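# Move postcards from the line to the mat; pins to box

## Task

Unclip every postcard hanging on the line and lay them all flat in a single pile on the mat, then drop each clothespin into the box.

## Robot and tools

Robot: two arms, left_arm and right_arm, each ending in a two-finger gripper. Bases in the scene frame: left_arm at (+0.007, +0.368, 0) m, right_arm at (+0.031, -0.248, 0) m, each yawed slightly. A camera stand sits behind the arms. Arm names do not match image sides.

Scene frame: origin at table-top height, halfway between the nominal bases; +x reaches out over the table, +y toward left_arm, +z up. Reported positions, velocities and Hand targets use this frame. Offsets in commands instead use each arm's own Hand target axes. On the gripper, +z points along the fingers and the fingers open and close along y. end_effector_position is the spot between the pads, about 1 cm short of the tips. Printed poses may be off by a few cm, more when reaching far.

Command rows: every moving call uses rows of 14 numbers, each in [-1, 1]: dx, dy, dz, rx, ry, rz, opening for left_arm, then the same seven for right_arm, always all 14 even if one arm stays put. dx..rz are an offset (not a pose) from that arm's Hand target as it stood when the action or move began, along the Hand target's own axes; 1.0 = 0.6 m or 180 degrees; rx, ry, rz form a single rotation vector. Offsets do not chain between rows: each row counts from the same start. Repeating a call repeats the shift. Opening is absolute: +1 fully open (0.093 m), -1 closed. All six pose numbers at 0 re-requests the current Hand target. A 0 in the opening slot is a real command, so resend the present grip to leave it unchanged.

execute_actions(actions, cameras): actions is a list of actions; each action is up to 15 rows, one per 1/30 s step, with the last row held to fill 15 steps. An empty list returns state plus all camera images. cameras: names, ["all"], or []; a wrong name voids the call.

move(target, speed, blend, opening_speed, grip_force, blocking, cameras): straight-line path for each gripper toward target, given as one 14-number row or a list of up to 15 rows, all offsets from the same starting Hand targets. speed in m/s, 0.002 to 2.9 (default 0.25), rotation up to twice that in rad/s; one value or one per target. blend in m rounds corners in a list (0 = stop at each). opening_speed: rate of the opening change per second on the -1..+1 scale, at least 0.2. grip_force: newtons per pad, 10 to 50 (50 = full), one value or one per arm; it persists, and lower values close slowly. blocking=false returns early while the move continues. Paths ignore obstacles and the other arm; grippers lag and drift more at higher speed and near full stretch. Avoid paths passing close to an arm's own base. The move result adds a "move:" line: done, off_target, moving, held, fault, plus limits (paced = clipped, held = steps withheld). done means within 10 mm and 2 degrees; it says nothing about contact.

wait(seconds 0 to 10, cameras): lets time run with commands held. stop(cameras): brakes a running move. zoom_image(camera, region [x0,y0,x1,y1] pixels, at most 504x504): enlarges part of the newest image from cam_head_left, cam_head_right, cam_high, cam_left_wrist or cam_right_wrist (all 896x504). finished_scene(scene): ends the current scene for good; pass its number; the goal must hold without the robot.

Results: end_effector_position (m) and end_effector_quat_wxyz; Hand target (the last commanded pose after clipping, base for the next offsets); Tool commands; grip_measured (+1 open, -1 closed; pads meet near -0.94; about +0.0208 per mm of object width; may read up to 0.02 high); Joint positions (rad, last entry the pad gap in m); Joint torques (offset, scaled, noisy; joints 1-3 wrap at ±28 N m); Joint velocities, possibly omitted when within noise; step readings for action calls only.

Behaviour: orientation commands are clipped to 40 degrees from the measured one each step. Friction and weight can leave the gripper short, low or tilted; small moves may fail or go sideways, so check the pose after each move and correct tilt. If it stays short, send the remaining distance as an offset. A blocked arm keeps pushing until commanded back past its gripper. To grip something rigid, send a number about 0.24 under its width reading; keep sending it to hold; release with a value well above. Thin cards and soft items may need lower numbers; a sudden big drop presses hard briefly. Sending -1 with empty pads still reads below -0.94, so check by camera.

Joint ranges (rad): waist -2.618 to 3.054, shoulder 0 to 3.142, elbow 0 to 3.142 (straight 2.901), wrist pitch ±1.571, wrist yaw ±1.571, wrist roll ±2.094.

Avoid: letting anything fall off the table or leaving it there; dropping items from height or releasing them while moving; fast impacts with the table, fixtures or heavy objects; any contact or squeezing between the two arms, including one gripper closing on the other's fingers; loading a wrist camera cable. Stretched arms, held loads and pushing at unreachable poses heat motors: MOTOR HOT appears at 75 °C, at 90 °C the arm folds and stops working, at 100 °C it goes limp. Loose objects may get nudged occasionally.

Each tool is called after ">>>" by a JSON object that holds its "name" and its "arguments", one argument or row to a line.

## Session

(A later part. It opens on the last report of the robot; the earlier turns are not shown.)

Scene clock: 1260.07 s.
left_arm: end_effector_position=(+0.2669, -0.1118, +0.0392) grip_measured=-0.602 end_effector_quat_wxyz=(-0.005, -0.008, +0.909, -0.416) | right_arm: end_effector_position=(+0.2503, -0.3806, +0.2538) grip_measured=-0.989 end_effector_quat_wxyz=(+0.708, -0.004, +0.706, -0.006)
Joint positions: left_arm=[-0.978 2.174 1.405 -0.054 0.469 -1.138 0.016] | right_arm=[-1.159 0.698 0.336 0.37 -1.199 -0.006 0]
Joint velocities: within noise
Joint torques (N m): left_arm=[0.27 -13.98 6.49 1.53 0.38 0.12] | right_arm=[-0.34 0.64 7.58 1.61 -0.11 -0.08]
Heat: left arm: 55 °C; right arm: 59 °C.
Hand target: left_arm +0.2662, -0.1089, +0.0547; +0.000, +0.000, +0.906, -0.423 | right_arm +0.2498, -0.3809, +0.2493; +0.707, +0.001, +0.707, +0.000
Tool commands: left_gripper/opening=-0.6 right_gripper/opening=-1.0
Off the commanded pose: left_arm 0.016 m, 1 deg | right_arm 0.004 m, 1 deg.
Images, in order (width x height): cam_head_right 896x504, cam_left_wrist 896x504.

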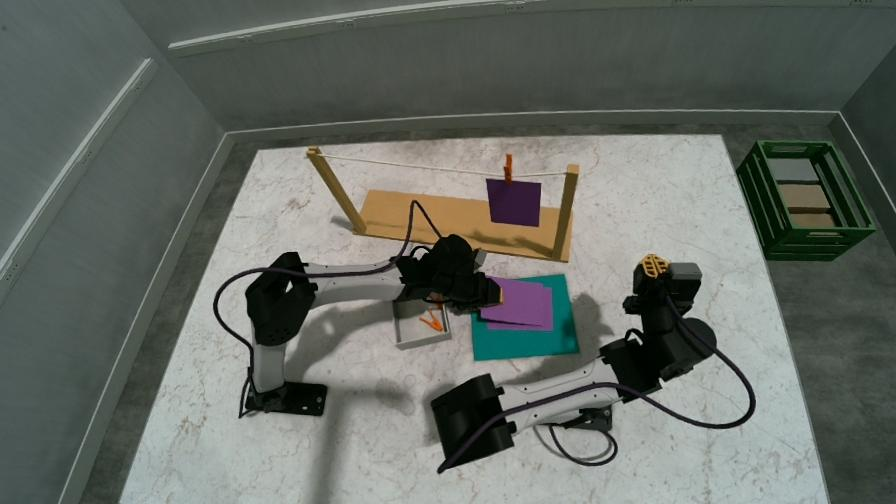

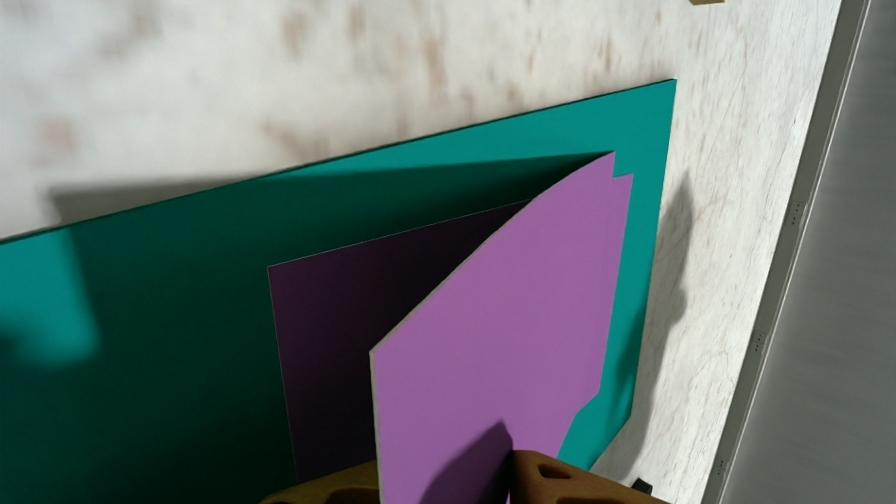

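>>> {"name": "move", "arguments": {
  "target": [
    [0,0,0,0,0,0,-0.2,0,0,0,0,0,0,-1],
    [0,0.028,-0.0853,0,0,0,-0.2,0,0,0,0,0,0,-1]
  ],
  "speed": 0.08,
  "opening_speed": 0.6,
  "cameras": ["cam_head_right","cam_left_wrist"]
}}

Scene clock: 1265.53 s.
left_arm: end_effector_position=(+0.2685, -0.0616, +0.0618) grip_measured=-0.202 end_effector_quat_wxyz=(-0.005, -0.009, +0.909, -0.416) | right_arm: end_effector_position=(+0.2503, -0.3806, +0.2538) grip_measured=-0.989 end_effector_quat_wxyz=(+0.708, -0.004, +0.706, -0.006)
Joint positions: left_arm=[-0.9 2.008 1.248 -0.093 0.52 -1.075 0.035] | right_arm=[-1.159 0.698 0.336 0.37 -1.199 -0.006 0]
Joint torques (N m): left_arm=[0.1 -12.48 6.53 1.5 0.44 0.1] | right_arm=[-0.34 0.66 7.64 1.61 -0.11 -0.09]
Heat: left arm: 56 °C; right arm: 59 °C.
Hand target: left_arm +0.2663, -0.0589, +0.0747; +0.000, +0.000, +0.906, -0.423 | right_arm +0.2498, -0.3809, +0.2493; +0.707, +0.001, +0.707, +0.000
Off the commanded pose: left_arm 0.013 m, 1 deg | right_arm 0.004 m, 1 deg.
move: off_target (left_arm)
Images, in order (width x height): cam_head_right 896x504, cam_left_wrist 896x504.

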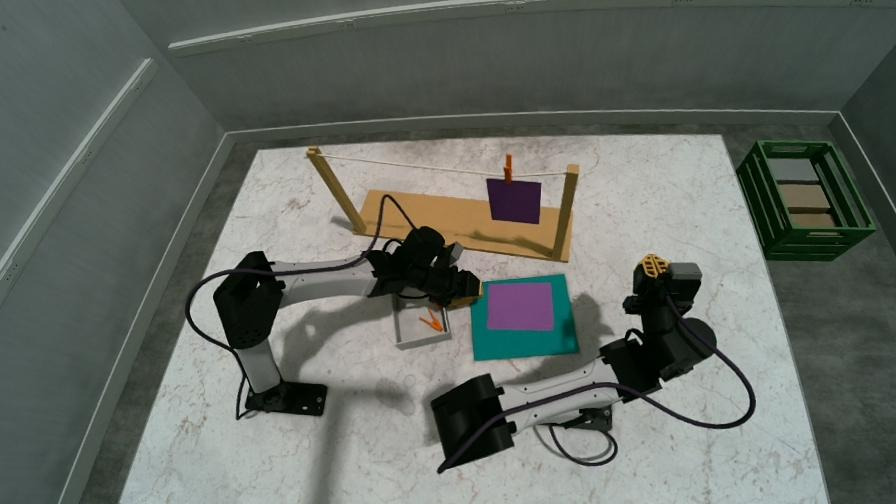

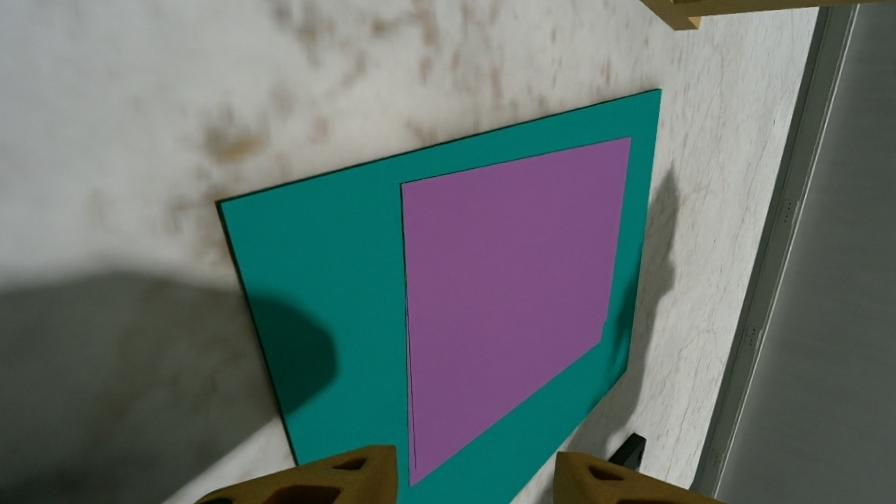

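>>> {"name": "move", "arguments": {
  "target": [
    [0,-0.057,-0.1785,0,0,0,-0.2,0,0,0,0,0,0,-1],
    [-0.0567,-0.0744,-0.365,0.0872,-0.0872,0.4945,-0.2,0,0,0,0,0,0,-1]
  ],
  "speed": 0.25,
  "blend": [0.03,0],
  "cameras": ["cam_head_left","cam_head_right","cam_left_wrist"]
}}

Scene clock: 1285.13 s.
left_arm: end_effector_position=(+0.2998, +0.0803, +0.2385) grip_measured=-0.202 end_effector_quat_wxyz=(+0.395, +0.572, +0.592, -0.408) | right_arm: end_effector_position=(+0.2503, -0.3806, +0.2538) grip_measured=-0.989 end_effector_quat_wxyz=(+0.708, -0.004, +0.706, -0.006)
Joint positions: left_arm=[-0.462 1.553 1.199 -0.397 1.022 0.639 0.035] | right_arm=[-1.159 0.698 0.336 0.37 -1.199 -0.006 0]
Joint torques (N m): left_arm=[0.27 -6.69 10.02 1.41 0.66 0.13] | right_arm=[-0.36 0.66 7.64 1.61 -0.11 -0.08]
Heat: left arm: 61 °C; right arm: 59 °C.
Hand target: left_arm +0.3005, +0.0802, +0.2496; +0.405, +0.579, +0.579, -0.406 | right_arm +0.2498, -0.3809, +0.2493; +0.707, +0.001, +0.707, +0.000
Off the commanded pose: left_arm 0.011 m, 2 deg | right_arm 0.004 m, 1 deg.
move: off_target (left_arm)
Images, in order (width x height): cam_head_left 896x504, cam_head_right 896x504, cam_left_wrist 896x504.

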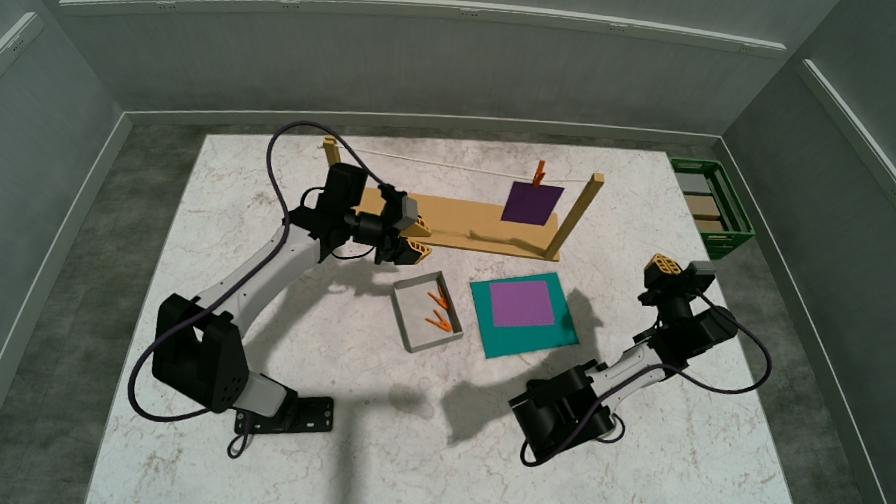

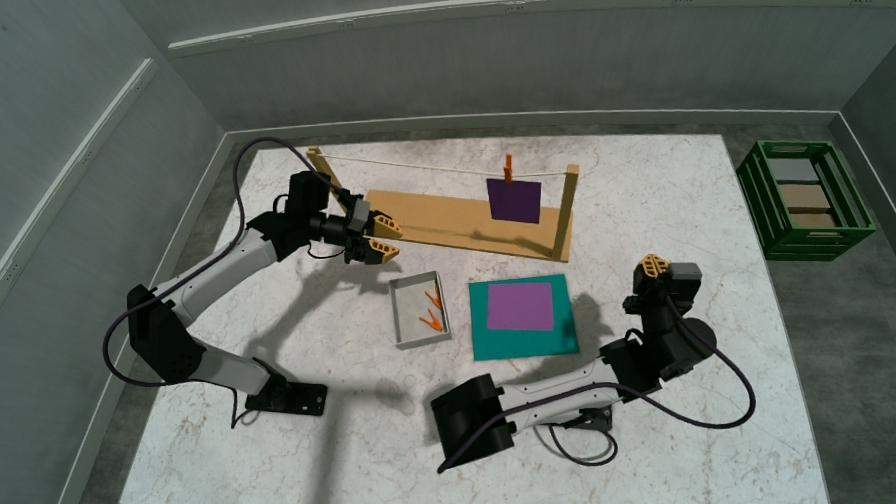

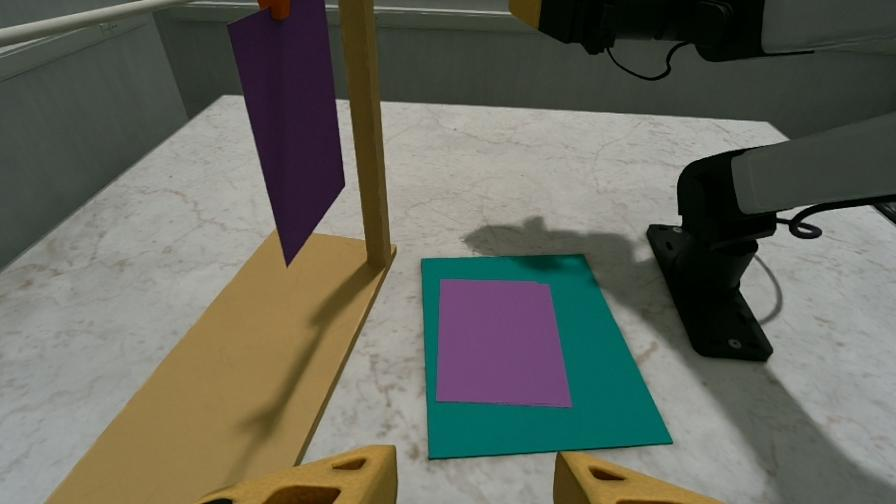

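>>> {"name": "move", "arguments": {
  "target": [0.158,0.074,0.1995,0,-0.1111,0,0.6,0,0,0,0,0,0,-1],
  "speed": 0.25
}}

>>> {"name": "execute_actions", "arguments": {
  "actions": [],
  "cameras": ["cam_left_wrist","cam_head_right"]
}}

Scene clock: 1291.87 s.
left_arm: end_effector_position=(+0.3445, +0.0012, +0.1266) grip_measured=+0.598 end_effector_quat_wxyz=(+0.498, +0.505, +0.495, -0.502) | right_arm: end_effector_position=(+0.2503, -0.3806, +0.2538) grip_measured=-0.989 end_effector_quat_wxyz=(+0.708, -0.004, +0.706, -0.006)
Joint positions: left_arm=[-0.571 2.178 0.997 1.182 1.056 0.006 0.074] | right_arm=[-1.159 0.698 0.336 0.37 -1.199 -0.006 0]
Joint torques (N m): left_arm=[-0.5 -7.79 5.19 1.95 -0.07 -0.12] | right_arm=[-0.38 0.64 7.6 1.6 -0.12 -0.09]
Heat: left arm: 59 °C; right arm: 59 °C.
Hand target: left_arm +0.3447, +0.0000, +0.1195; +0.500, +0.500, +0.500, -0.501 | right_arm +0.2498, -0.3809, +0.2493; +0.707, +0.001, +0.707, +0.000
Off the commanded pose: left_arm 0.007 m, 1 deg | right_arm 0.004 m, 1 deg.
move: done

Scene clock: 1291.87 s.
left_arm: end_effector_position=(+0.3445, +0.0012, +0.1266) grip_measured=+0.598 end_effector_quat_wxyz=(+0.498, +0.505, +0.495, -0.502) | right_arm: end_effector_position=(+0.2503, -0.3806, +0.2538) grip_measured=-0.989 end_effector_quat_wxyz=(+0.708, -0.004, +0.706, -0.006)
Joint positions: left_arm=[-0.571 2.178 0.997 1.182 1.056 0.006 0.074] | right_arm=[-1.159 0.698 0.336 0.37 -1.199 -0.006 0]
Joint velocities: within noise
Joint torques (N m): left_arm=[-0.5 -7.79 5.19 1.95 -0.07 -0.12] | right_arm=[-0.38 0.64 7.6 1.6 -0.12 -0.09]
Heat: left arm: 59 °C; right arm: 59 °C.
Hand target: left_arm +0.3447, +0.0000, +0.1195; +0.500, +0.500, +0.500, -0.501 | right_arm +0.2498, -0.3809, +0.2493; +0.707, +0.001, +0.707, +0.000
Tool commands: left_gripper/opening=+0.6 right_gripper/opening=-1.0
Off the commanded pose: left_arm 0.007 m, 1 deg | right_arm 0.004 m, 1 deg.
Images, in order (width x height): cam_head_right 896x504, cam_left_wrist 896x504.

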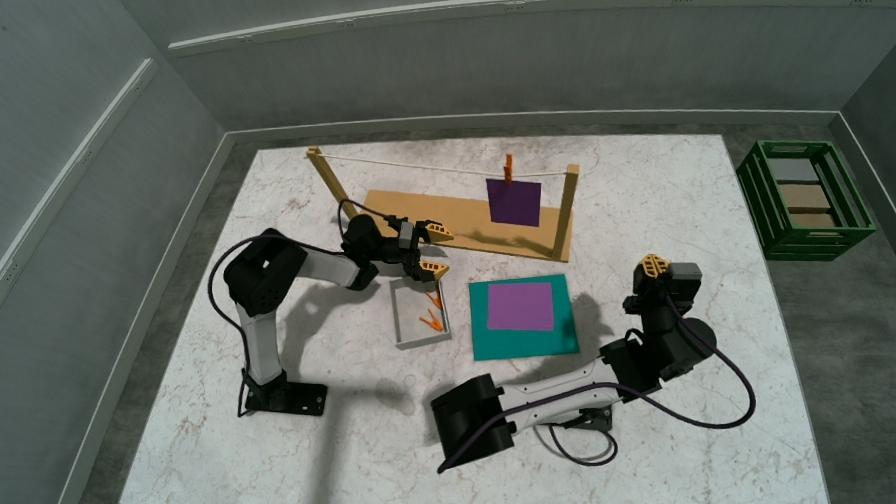

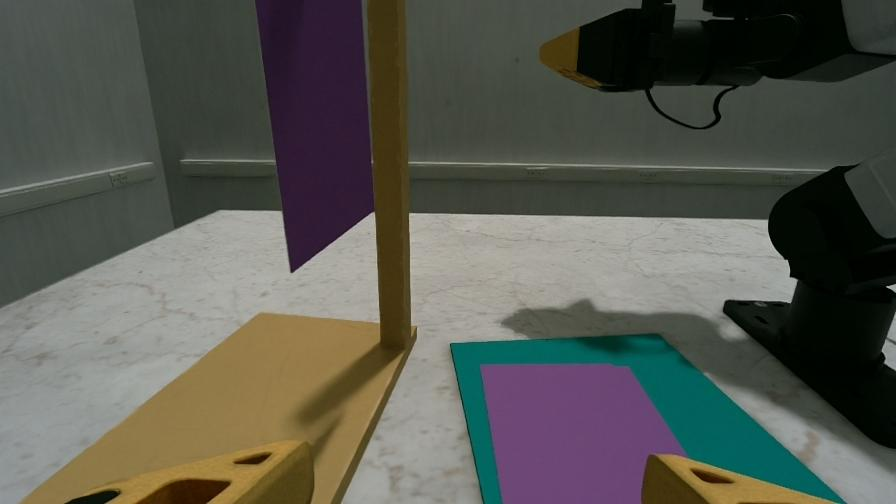

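>>> {"name": "move", "arguments": {
  "target": [-0.058,0.125,0,0,0,0,0.6,0,0,0,0,0,0,-1],
  "speed": 0.2,
  "cameras": ["cam_left_wrist","cam_head_right"]
}}

Scene clock: 1296.07 s.
left_arm: end_effector_position=(+0.4155, +0.0005, +0.1584) grip_measured=+0.598 end_effector_quat_wxyz=(+0.503, +0.498, +0.500, -0.500) | right_arm: end_effector_position=(+0.2503, -0.3806, +0.2538) grip_measured=-0.989 end_effector_quat_wxyz=(+0.708, -0.004, +0.706, -0.006)
Joint positions: left_arm=[-0.497 2.252 1.313 0.952 1.111 -0.011 0.074] | right_arm=[-1.159 0.698 0.336 0.37 -1.199 -0.006 0]
Joint torques (N m): left_arm=[0.39 -9.11 8.84 1.6 0.21 0.01] | right_arm=[-0.36 0.65 7.61 1.62 -0.1 -0.08]
Heat: left arm: 59 °C; right arm: 59 °C.
Hand target: left_arm +0.4198, +0.0000, +0.1543; +0.500, +0.500, +0.500, -0.501 | right_arm +0.2498, -0.3809, +0.2493; +0.707, +0.001, +0.707, +0.000
Off the commanded pose: left_arm 0.006 m, 0 deg | right_arm 0.004 m, 1 deg.
move: done
Images, in order (width x height): cam_head_right 896x504, cam_left_wrist 896x504.

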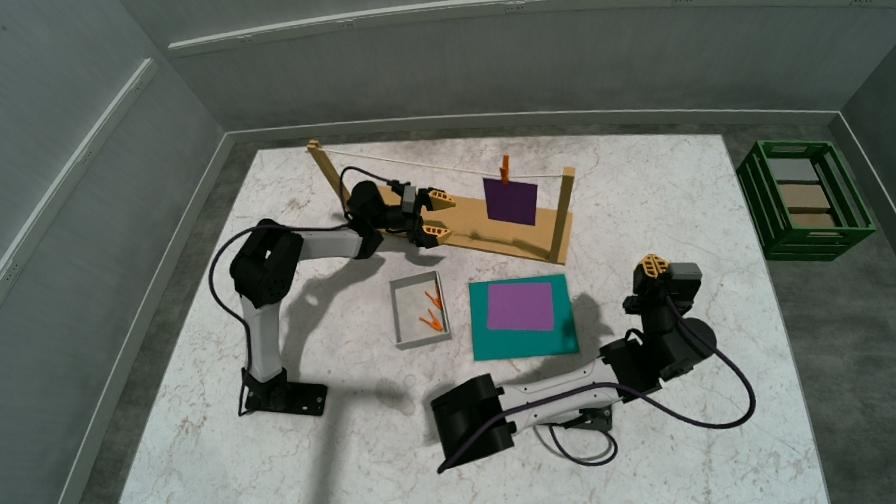

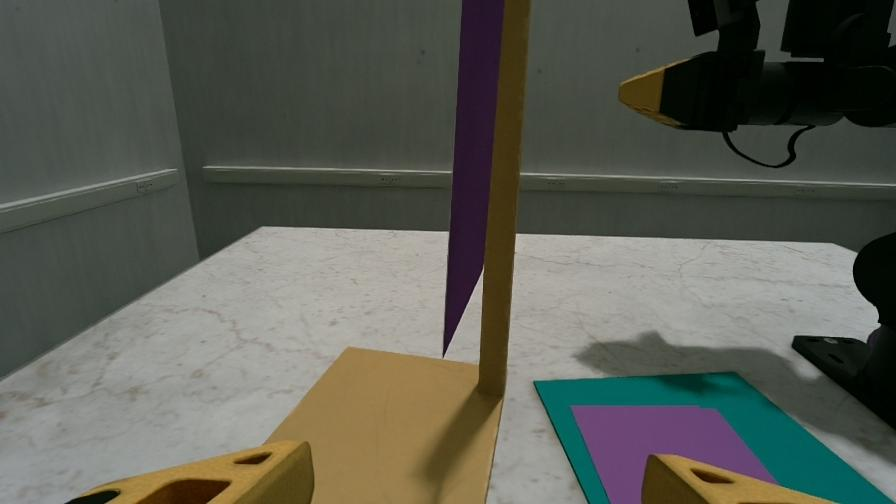

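>>> {"name": "move", "arguments": {
  "target": [
    [-0.01,-0.045,0,0,0,0,0.6,0,0,0,0,0,0,-1],
    [-0.02,-0.03,0.1,0,0,0,0.6,0,0,0,0,0,0,-1]
  ],
  "speed": 0.15,
  "cameras": ["cam_left_wrist","cam_head_right","cam_head_left"]
}}

Scene clock: 1301.83 s.
left_arm: end_effector_position=(+0.3930, -0.0582, +0.1702) grip_measured=+0.598 end_effector_quat_wxyz=(+0.495, +0.504, +0.493, -0.507) | right_arm: end_effector_position=(+0.2503, -0.3806, +0.2538) grip_measured=-0.989 end_effector_quat_wxyz=(+0.708, -0.004, +0.706, -0.006)
Joint positions: left_arm=[-0.627 2.265 1.397 0.878 1.009 -0.011 0.074] | right_arm=[-1.159 0.698 0.336 0.37 -1.199 -0.006 0]
Joint torques (N m): left_arm=[0.17 -9.58 9.2 1.65 -0.1 0.01] | right_arm=[-0.35 0.64 7.61 1.61 -0.11 -0.08]
Heat: left arm: 59 °C; right arm: 59 °C.
Hand target: left_arm +0.4017, -0.0600, +0.1664; +0.500, +0.500, +0.500, -0.501 | right_arm +0.2498, -0.3809, +0.2493; +0.707, +0.001, +0.707, +0.000
Off the commanded pose: left_arm 0.010 m, 1 deg | right_arm 0.004 m, 1 deg.
move: done
Images, in order (width x height): cam_head_left 896x504, cam_head_right 896x504, cam_left_wrist 896x504.

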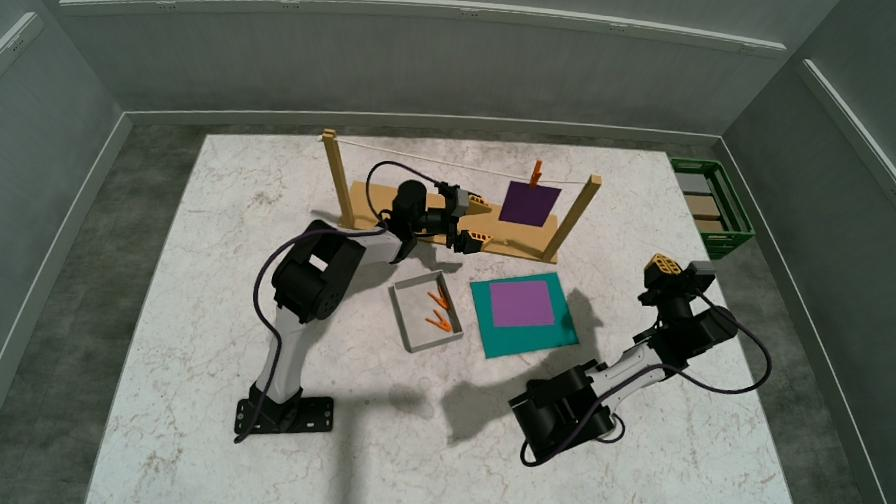

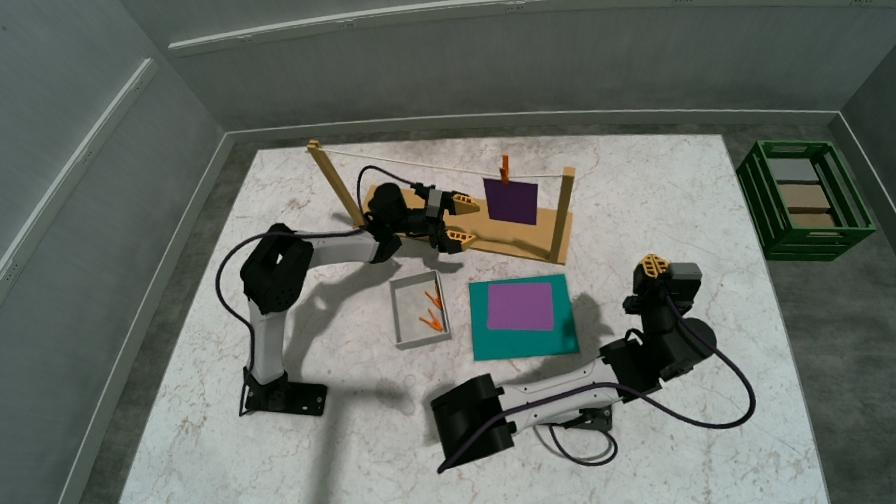

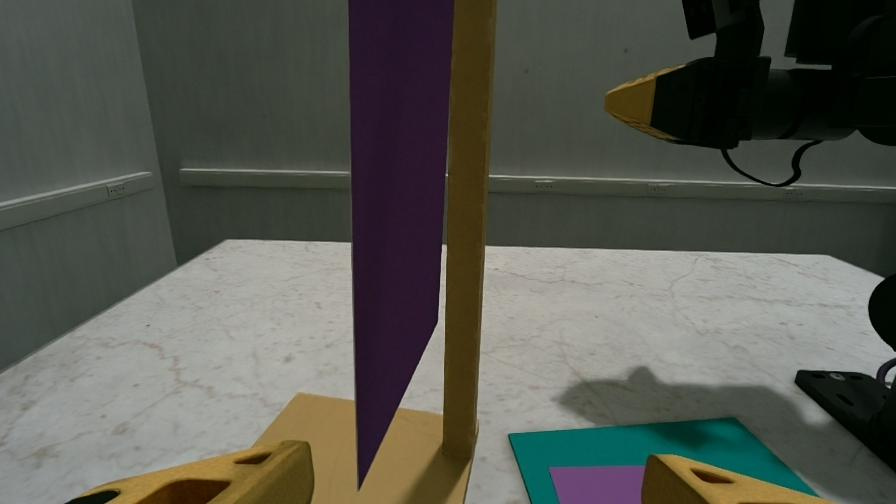

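>>> {"name": "move", "arguments": {
  "target": [0.005,0.05,0,0,0,0,0.6,0,0,0,0,0,0,-1],
  "speed": 0.15,
  "cameras": ["cam_left_wrist","cam_head_right"]
}}

Scene clock: 1308.20 s.
left_arm: end_effector_position=(+0.4296, -0.0577, +0.1693) grip_measured=+0.598 end_effector_quat_wxyz=(+0.505, +0.496, +0.500, -0.499) | right_arm: end_effector_position=(+0.2503, -0.3806, +0.2538) grip_measured=-0.989 end_effector_quat_wxyz=(+0.708, -0.004, +0.706, -0.006)
Joint positions: left_arm=[-0.592 2.351 1.549 0.817 1.013 -0.011 0.074] | right_arm=[-1.159 0.698 0.336 0.37 -1.199 -0.006 0]
Joint torques (N m): left_arm=[-0.08 -10.11 9.24 1.66 0.19 0.01] | right_arm=[-0.39 0.66 7.62 1.6 -0.11 -0.08]
Heat: left arm: 58 °C; right arm: 59 °C.
Hand target: left_arm +0.4317, -0.0600, +0.1634; +0.500, +0.500, +0.500, -0.501 | right_arm +0.2498, -0.3809, +0.2493; +0.707, +0.001, +0.707, +0.000
Off the commanded pose: left_arm 0.007 m, 1 deg | right_arm 0.004 m, 1 deg.
move: done
Images, in order (width x height): cam_head_right 896x504, cam_left_wrist 896x504.

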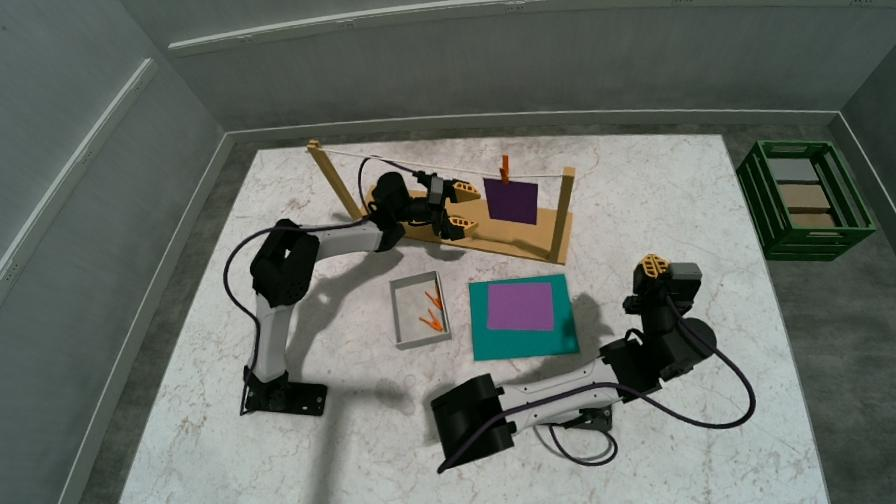

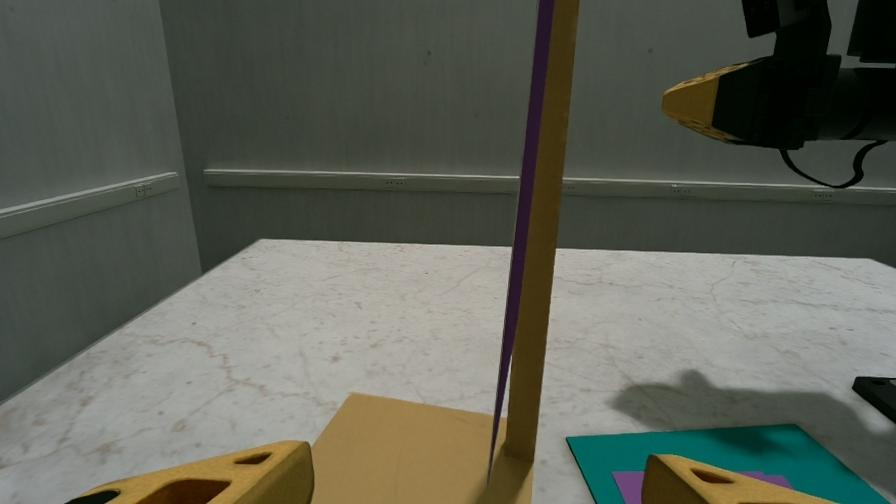

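>>> {"name": "move", "arguments": {
  "target": [0.0,-0.006,0.15,0,0,0,0.6,0,0,0,0,0,0,-1],
  "speed": 0.12,
  "cameras": ["cam_left_wrist","cam_head_right","cam_high"]
}}

Scene clock: 1312.70 s.
left_arm: end_effector_position=(+0.4215, -0.1472, +0.1713) grip_measured=+0.598 end_effector_quat_wxyz=(+0.498, +0.503, +0.493, -0.507) | right_arm: end_effector_position=(+0.2503, -0.3806, +0.2538) grip_measured=-0.989 end_effector_quat_wxyz=(+0.708, -0.004, +0.706, -0.006)
Joint positions: left_arm=[-0.736 2.528 1.893 0.65 0.897 -0.011 0.074] | right_arm=[-1.159 0.698 0.336 0.37 -1.199 -0.006 0]
Joint torques (N m): left_arm=[-0.05 -11.28 9.89 1.73 -0.1 0.04] | right_arm=[-0.36 0.65 7.62 1.61 -0.11 -0.09]
Heat: left arm: 59 °C; right arm: 59 °C.
Hand target: left_arm +0.4280, -0.1500, +0.1632; +0.500, +0.500, +0.500, -0.501 | right_arm +0.2498, -0.3809, +0.2493; +0.707, +0.001, +0.707, +0.000
Off the commanded pose: left_arm 0.011 m, 1 deg | right_arm 0.004 m, 1 deg.
move: off_target (left_arm)
Images, in order (width x height): cam_head_right 896x504, cam_high 896x504, cam_left_wrist 896x504.

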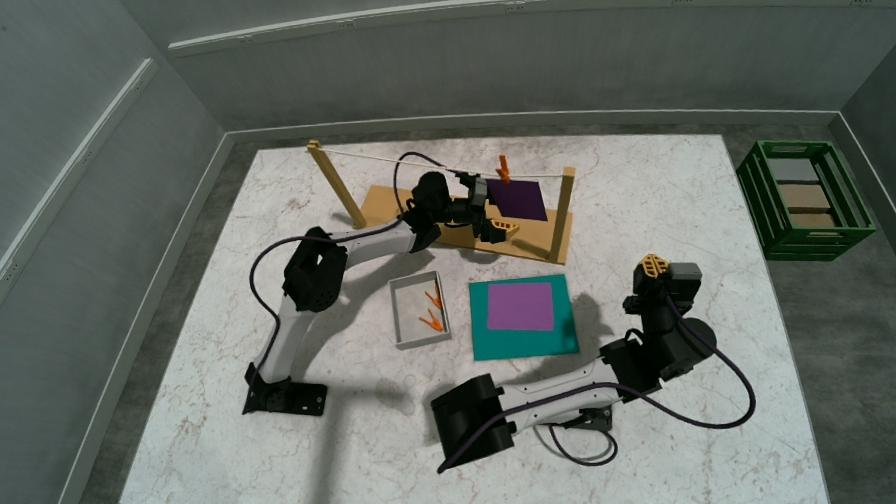

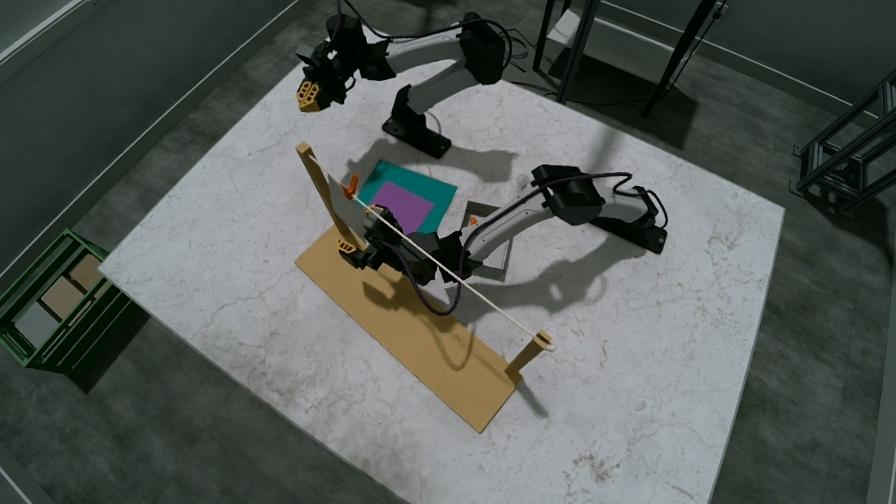

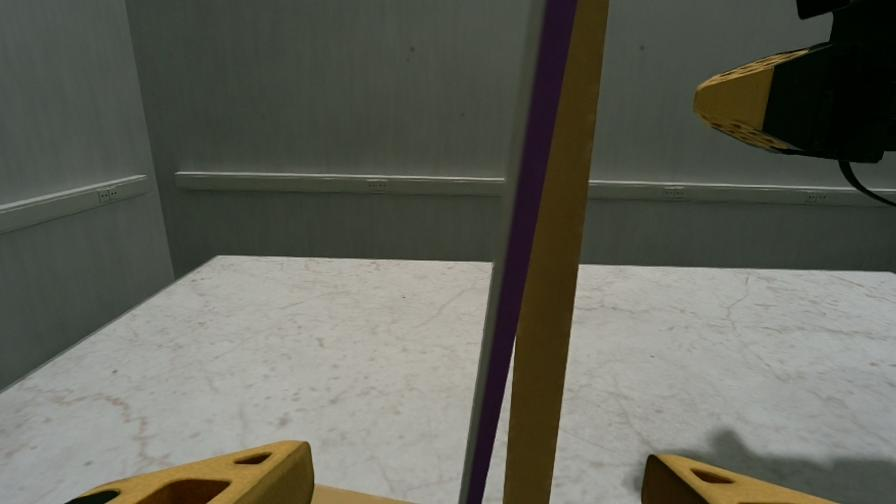

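>>> {"name": "zoom_image", "arguments": {
  "camera": "cam_head_right",
  "region": [380, 130, 600, 270]
}}

>>> {"name": "zoom_image", "arguments": {
  "camera": "cam_high",
  "region": [280, 130, 500, 300]
}}

Scaled by 2.291 from the camera's 896x504 image, which has a finer 1280x720 frame.

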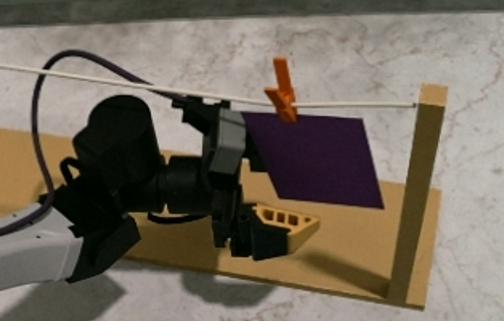

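Scaled by 2.291 from the camera's 896x504 image, which has a finer 1280x720 frame.

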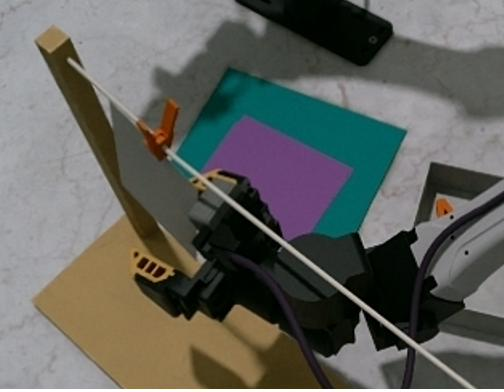

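>>> {"name": "move", "arguments": {
  "target": [0.0,0,-0.045,0,0,0,0.6,0,0,0,0,0,0,-1],
  "speed": 0.1,
  "cameras": ["cam_left_wrist","cam_head_right","cam_high"]
}}

>>> {"name": "zoom_image", "arguments": {
  "camera": "cam_head_right",
  "region": [380, 130, 600, 270]
}}

Scene clock: 1319.40 s.
left_arm: end_effector_position=(+0.4318, -0.1242, +0.1379) grip_measured=+0.598 end_effector_quat_wxyz=(+0.480, +0.492, +0.524, -0.503) | right_arm: end_effector_position=(+0.2503, -0.3806, +0.2538) grip_measured=-0.989 end_effector_quat_wxyz=(+0.708, -0.004, +0.706, -0.006)
Joint positions: left_arm=[-0.696 2.528 1.802 0.67 0.909 -0.011 0.074] | right_arm=[-1.159 0.698 0.336 0.37 -1.199 -0.006 0]
Joint torques (N m): left_arm=[-0.12 -16.28 7.01 2.06 0.24 0.04] | right_arm=[-0.34 0.61 7.61 1.61 -0.11 -0.09]
Heat: left arm: 59 °C; right arm: 59 °C.
Hand target: left_arm +0.4281, -0.1229, +0.1633; +0.500, +0.500, +0.500, -0.501 | right_arm +0.2498, -0.3809, +0.2493; +0.707, +0.001, +0.707, +0.000
Off the commanded pose: left_arm 0.026 m, 4 deg | right_arm 0.004 m, 1 deg.
move: off_target (left_arm)
Images, in order (width x height): cam_head_right 896x504, cam_high 896x504, cam_left_wrist 896x504.

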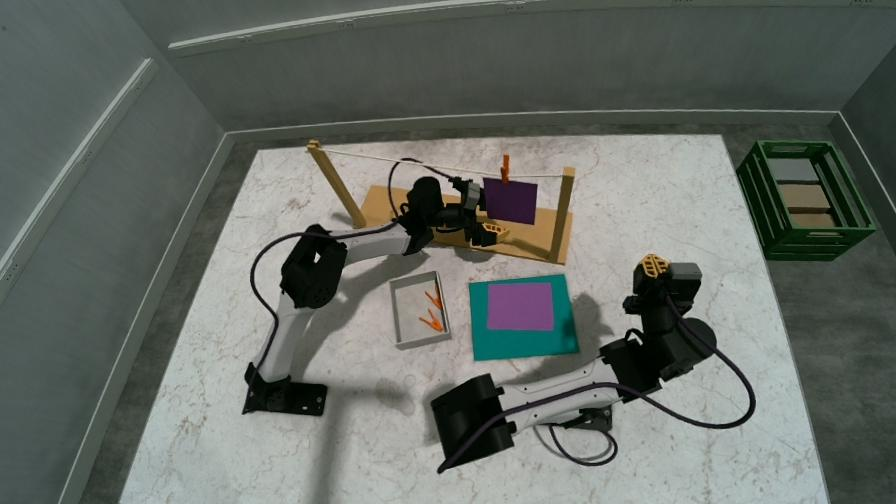

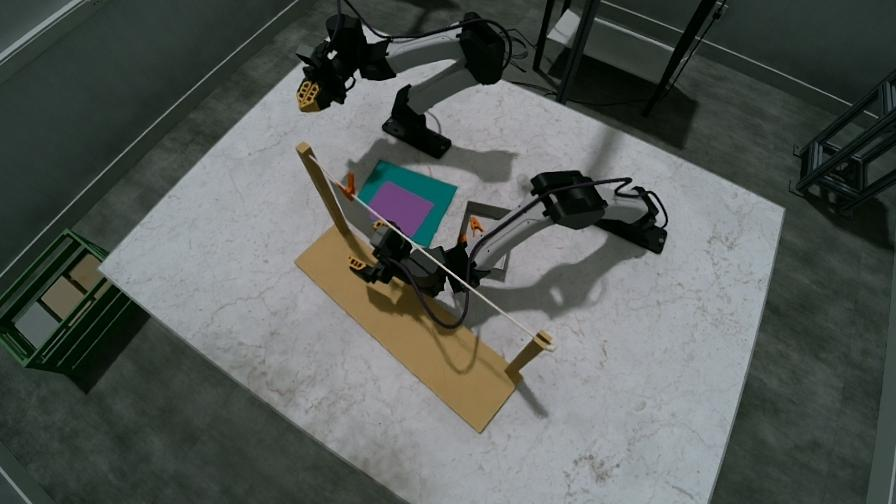

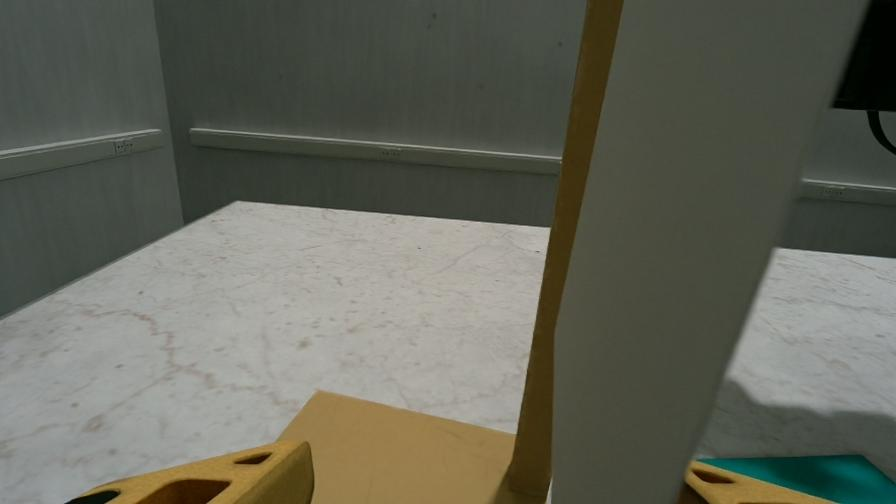

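Scaled by 2.291 from the camera's 896x504 image, which has a finer 1280x720 frame.

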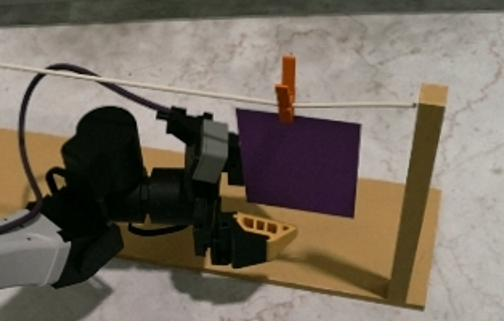

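>>> {"name": "move", "arguments": {
  "target": [0.0,0,0,0,0,0,0.6,0,0,0,0,0,0,-1],
  "speed": 0.1,
  "cameras": ["cam_left_wrist"]
}}

Scene clock: 1322.57 s.
left_arm: end_effector_position=(+0.4318, -0.1242, +0.1380) grip_measured=+0.598 end_effector_quat_wxyz=(+0.480, +0.492, +0.524, -0.503) | right_arm: end_effector_position=(+0.2503, -0.3806, +0.2538) grip_measured=-0.989 end_effector_quat_wxyz=(+0.708, -0.004, +0.706, -0.006)
Joint positions: left_arm=[-0.696 2.528 1.802 0.67 0.909 -0.011 0.074] | right_arm=[-1.159 0.698 0.336 0.37 -1.199 -0.006 0]
Joint torques (N m): left_arm=[-0.14 -16.29 6.99 2.1 0.24 0.05] | right_arm=[-0.34 0.66 7.65 1.61 -0.11 -0.08]
Heat: left arm: 60 °C; right arm: 59 °C.
Hand target: left_arm +0.4281, -0.1229, +0.1632; +0.500, +0.500, +0.500, -0.501 | right_arm +0.2498, -0.3809, +0.2493; +0.707, +0.001, +0.707, +0.000
Off the commanded pose: left_arm 0.026 m, 4 deg | right_arm 0.004 m, 1 deg.
move: off_target (left_arm)
Images, in order (width x height): cam_left_wrist 896x504.

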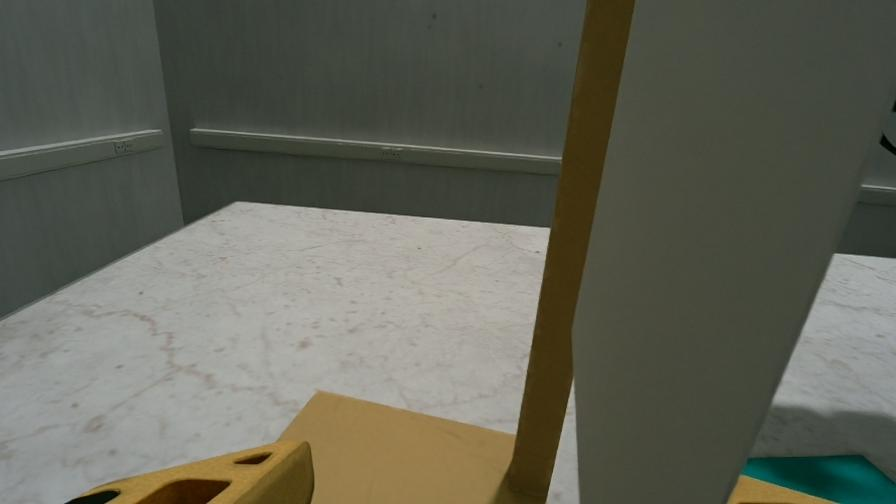

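>>> {"name": "zoom_image", "arguments": {
  "camera": "cam_left_wrist",
  "region": [500, 0, 896, 504]
}}

>>> {"name": "execute_actions", "arguments": {
  "actions": []
}}

>>> {"name": "zoom_image", "arguments": {
  "camera": "cam_head_left",
  "region": [300, 110, 620, 290]
}}

>>> {"name": "zoom_image", "arguments": {
  "camera": "cam_high",
  "region": [280, 130, 560, 340]
}}

Scaled by 1.000.

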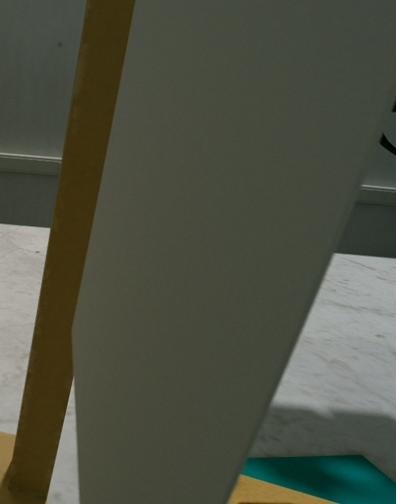

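Scene clock: 1325.10 s.
left_arm: end_effector_position=(+0.4318, -0.1242, +0.1380) grip_measured=+0.598 end_effector_quat_wxyz=(+0.480, +0.492, +0.524, -0.503) | right_arm: end_effector_position=(+0.2503, -0.3806, +0.2538) grip_measured=-0.989 end_effector_quat_wxyz=(+0.708, -0.004, +0.706, -0.006)
Joint positions: left_arm=[-0.696 2.528 1.802 0.67 0.909 -0.011 0.074] | right_arm=[-1.159 0.698 0.336 0.37 -1.199 -0.006 0]
Joint velocities: within noise
Joint torques (N m): left_arm=[-0.12 -16.28 7.04 2.1 0.25 0.04] | right_arm=[-0.36 0.66 7.65 1.61 -0.11 -0.08]
Heat: left arm: 61 °C; right arm: 59 °C.
Hand target: left_arm +0.4281, -0.1229, +0.1632; +0.500, +0.500, +0.500, -0.501 | right_arm +0.2498, -0.3809, +0.2493; +0.707, +0.001, +0.707, +0.000
Tool commands: left_gripper/opening=+0.6 right_gripper/opening=-1.0
Off the commanded pose: left_arm 0.026 m, 4 deg | right_arm 0.004 m, 1 deg.

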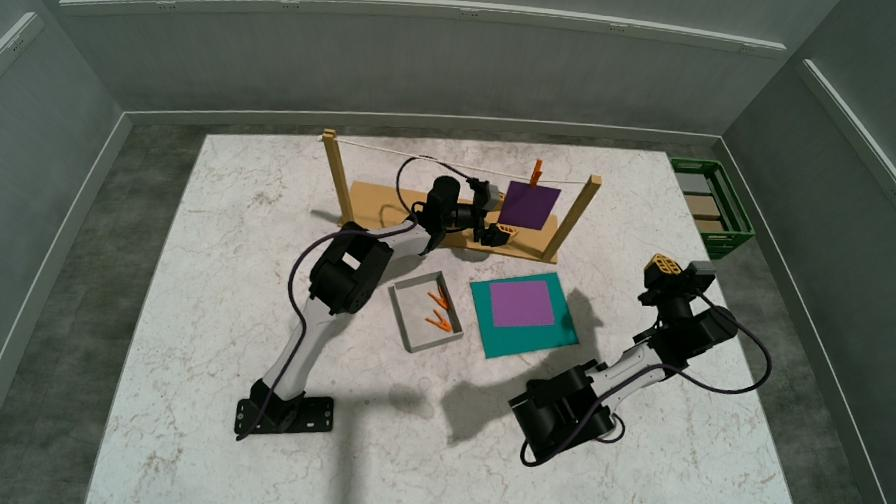

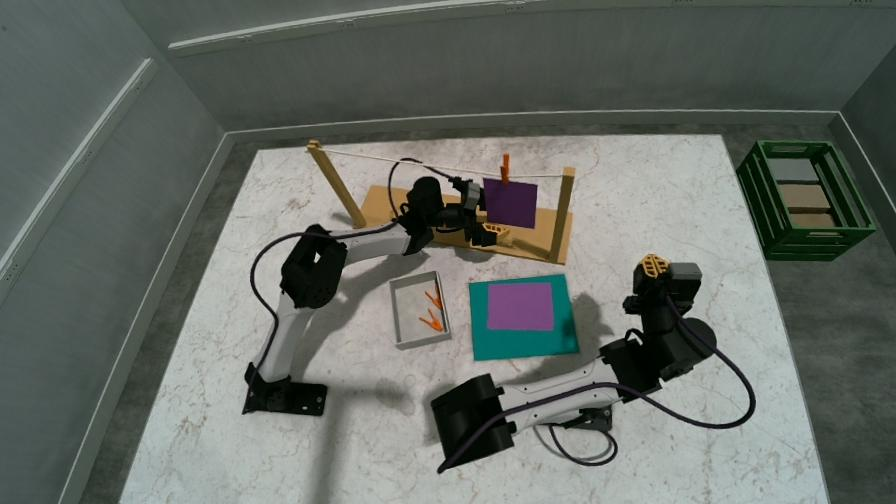

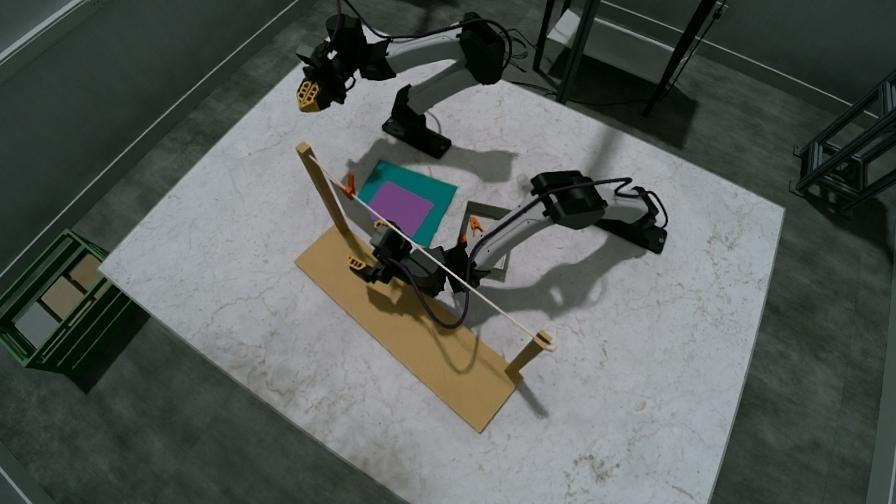

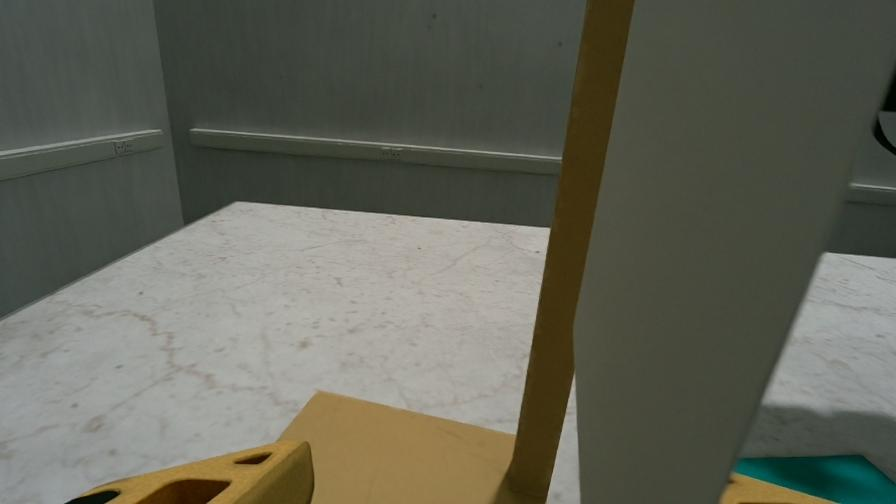

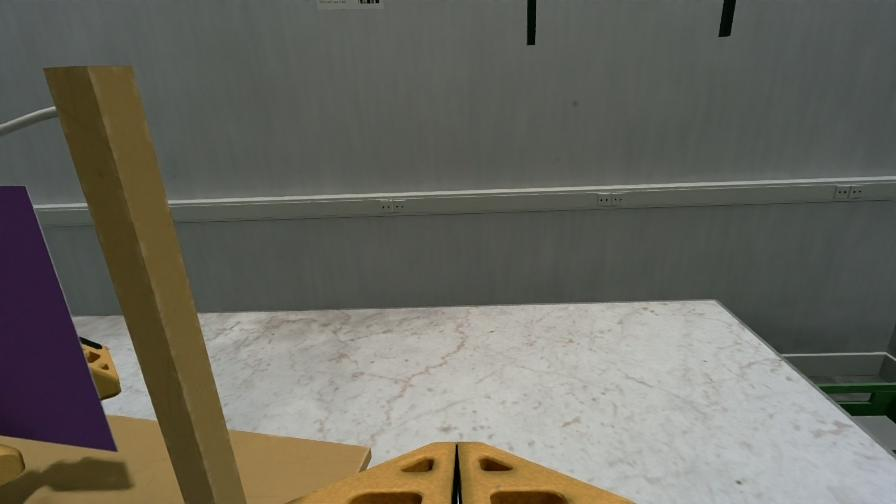

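Scaled by 1.575 from the camera's 896x504 image, which has a finer 1280x720 frame.

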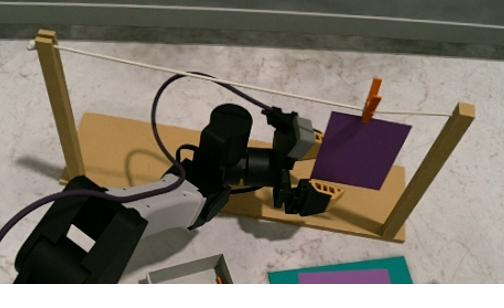

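Scaled by 1.800 from the camera's 896x504 image, which has a finer 1280x720 frame.

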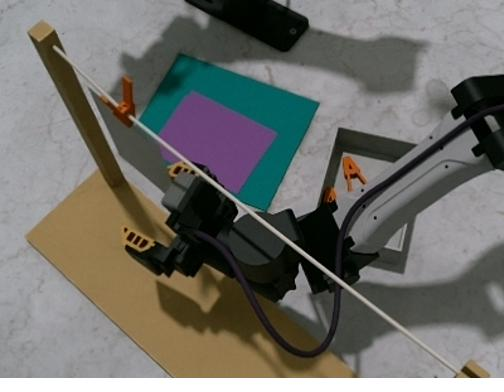

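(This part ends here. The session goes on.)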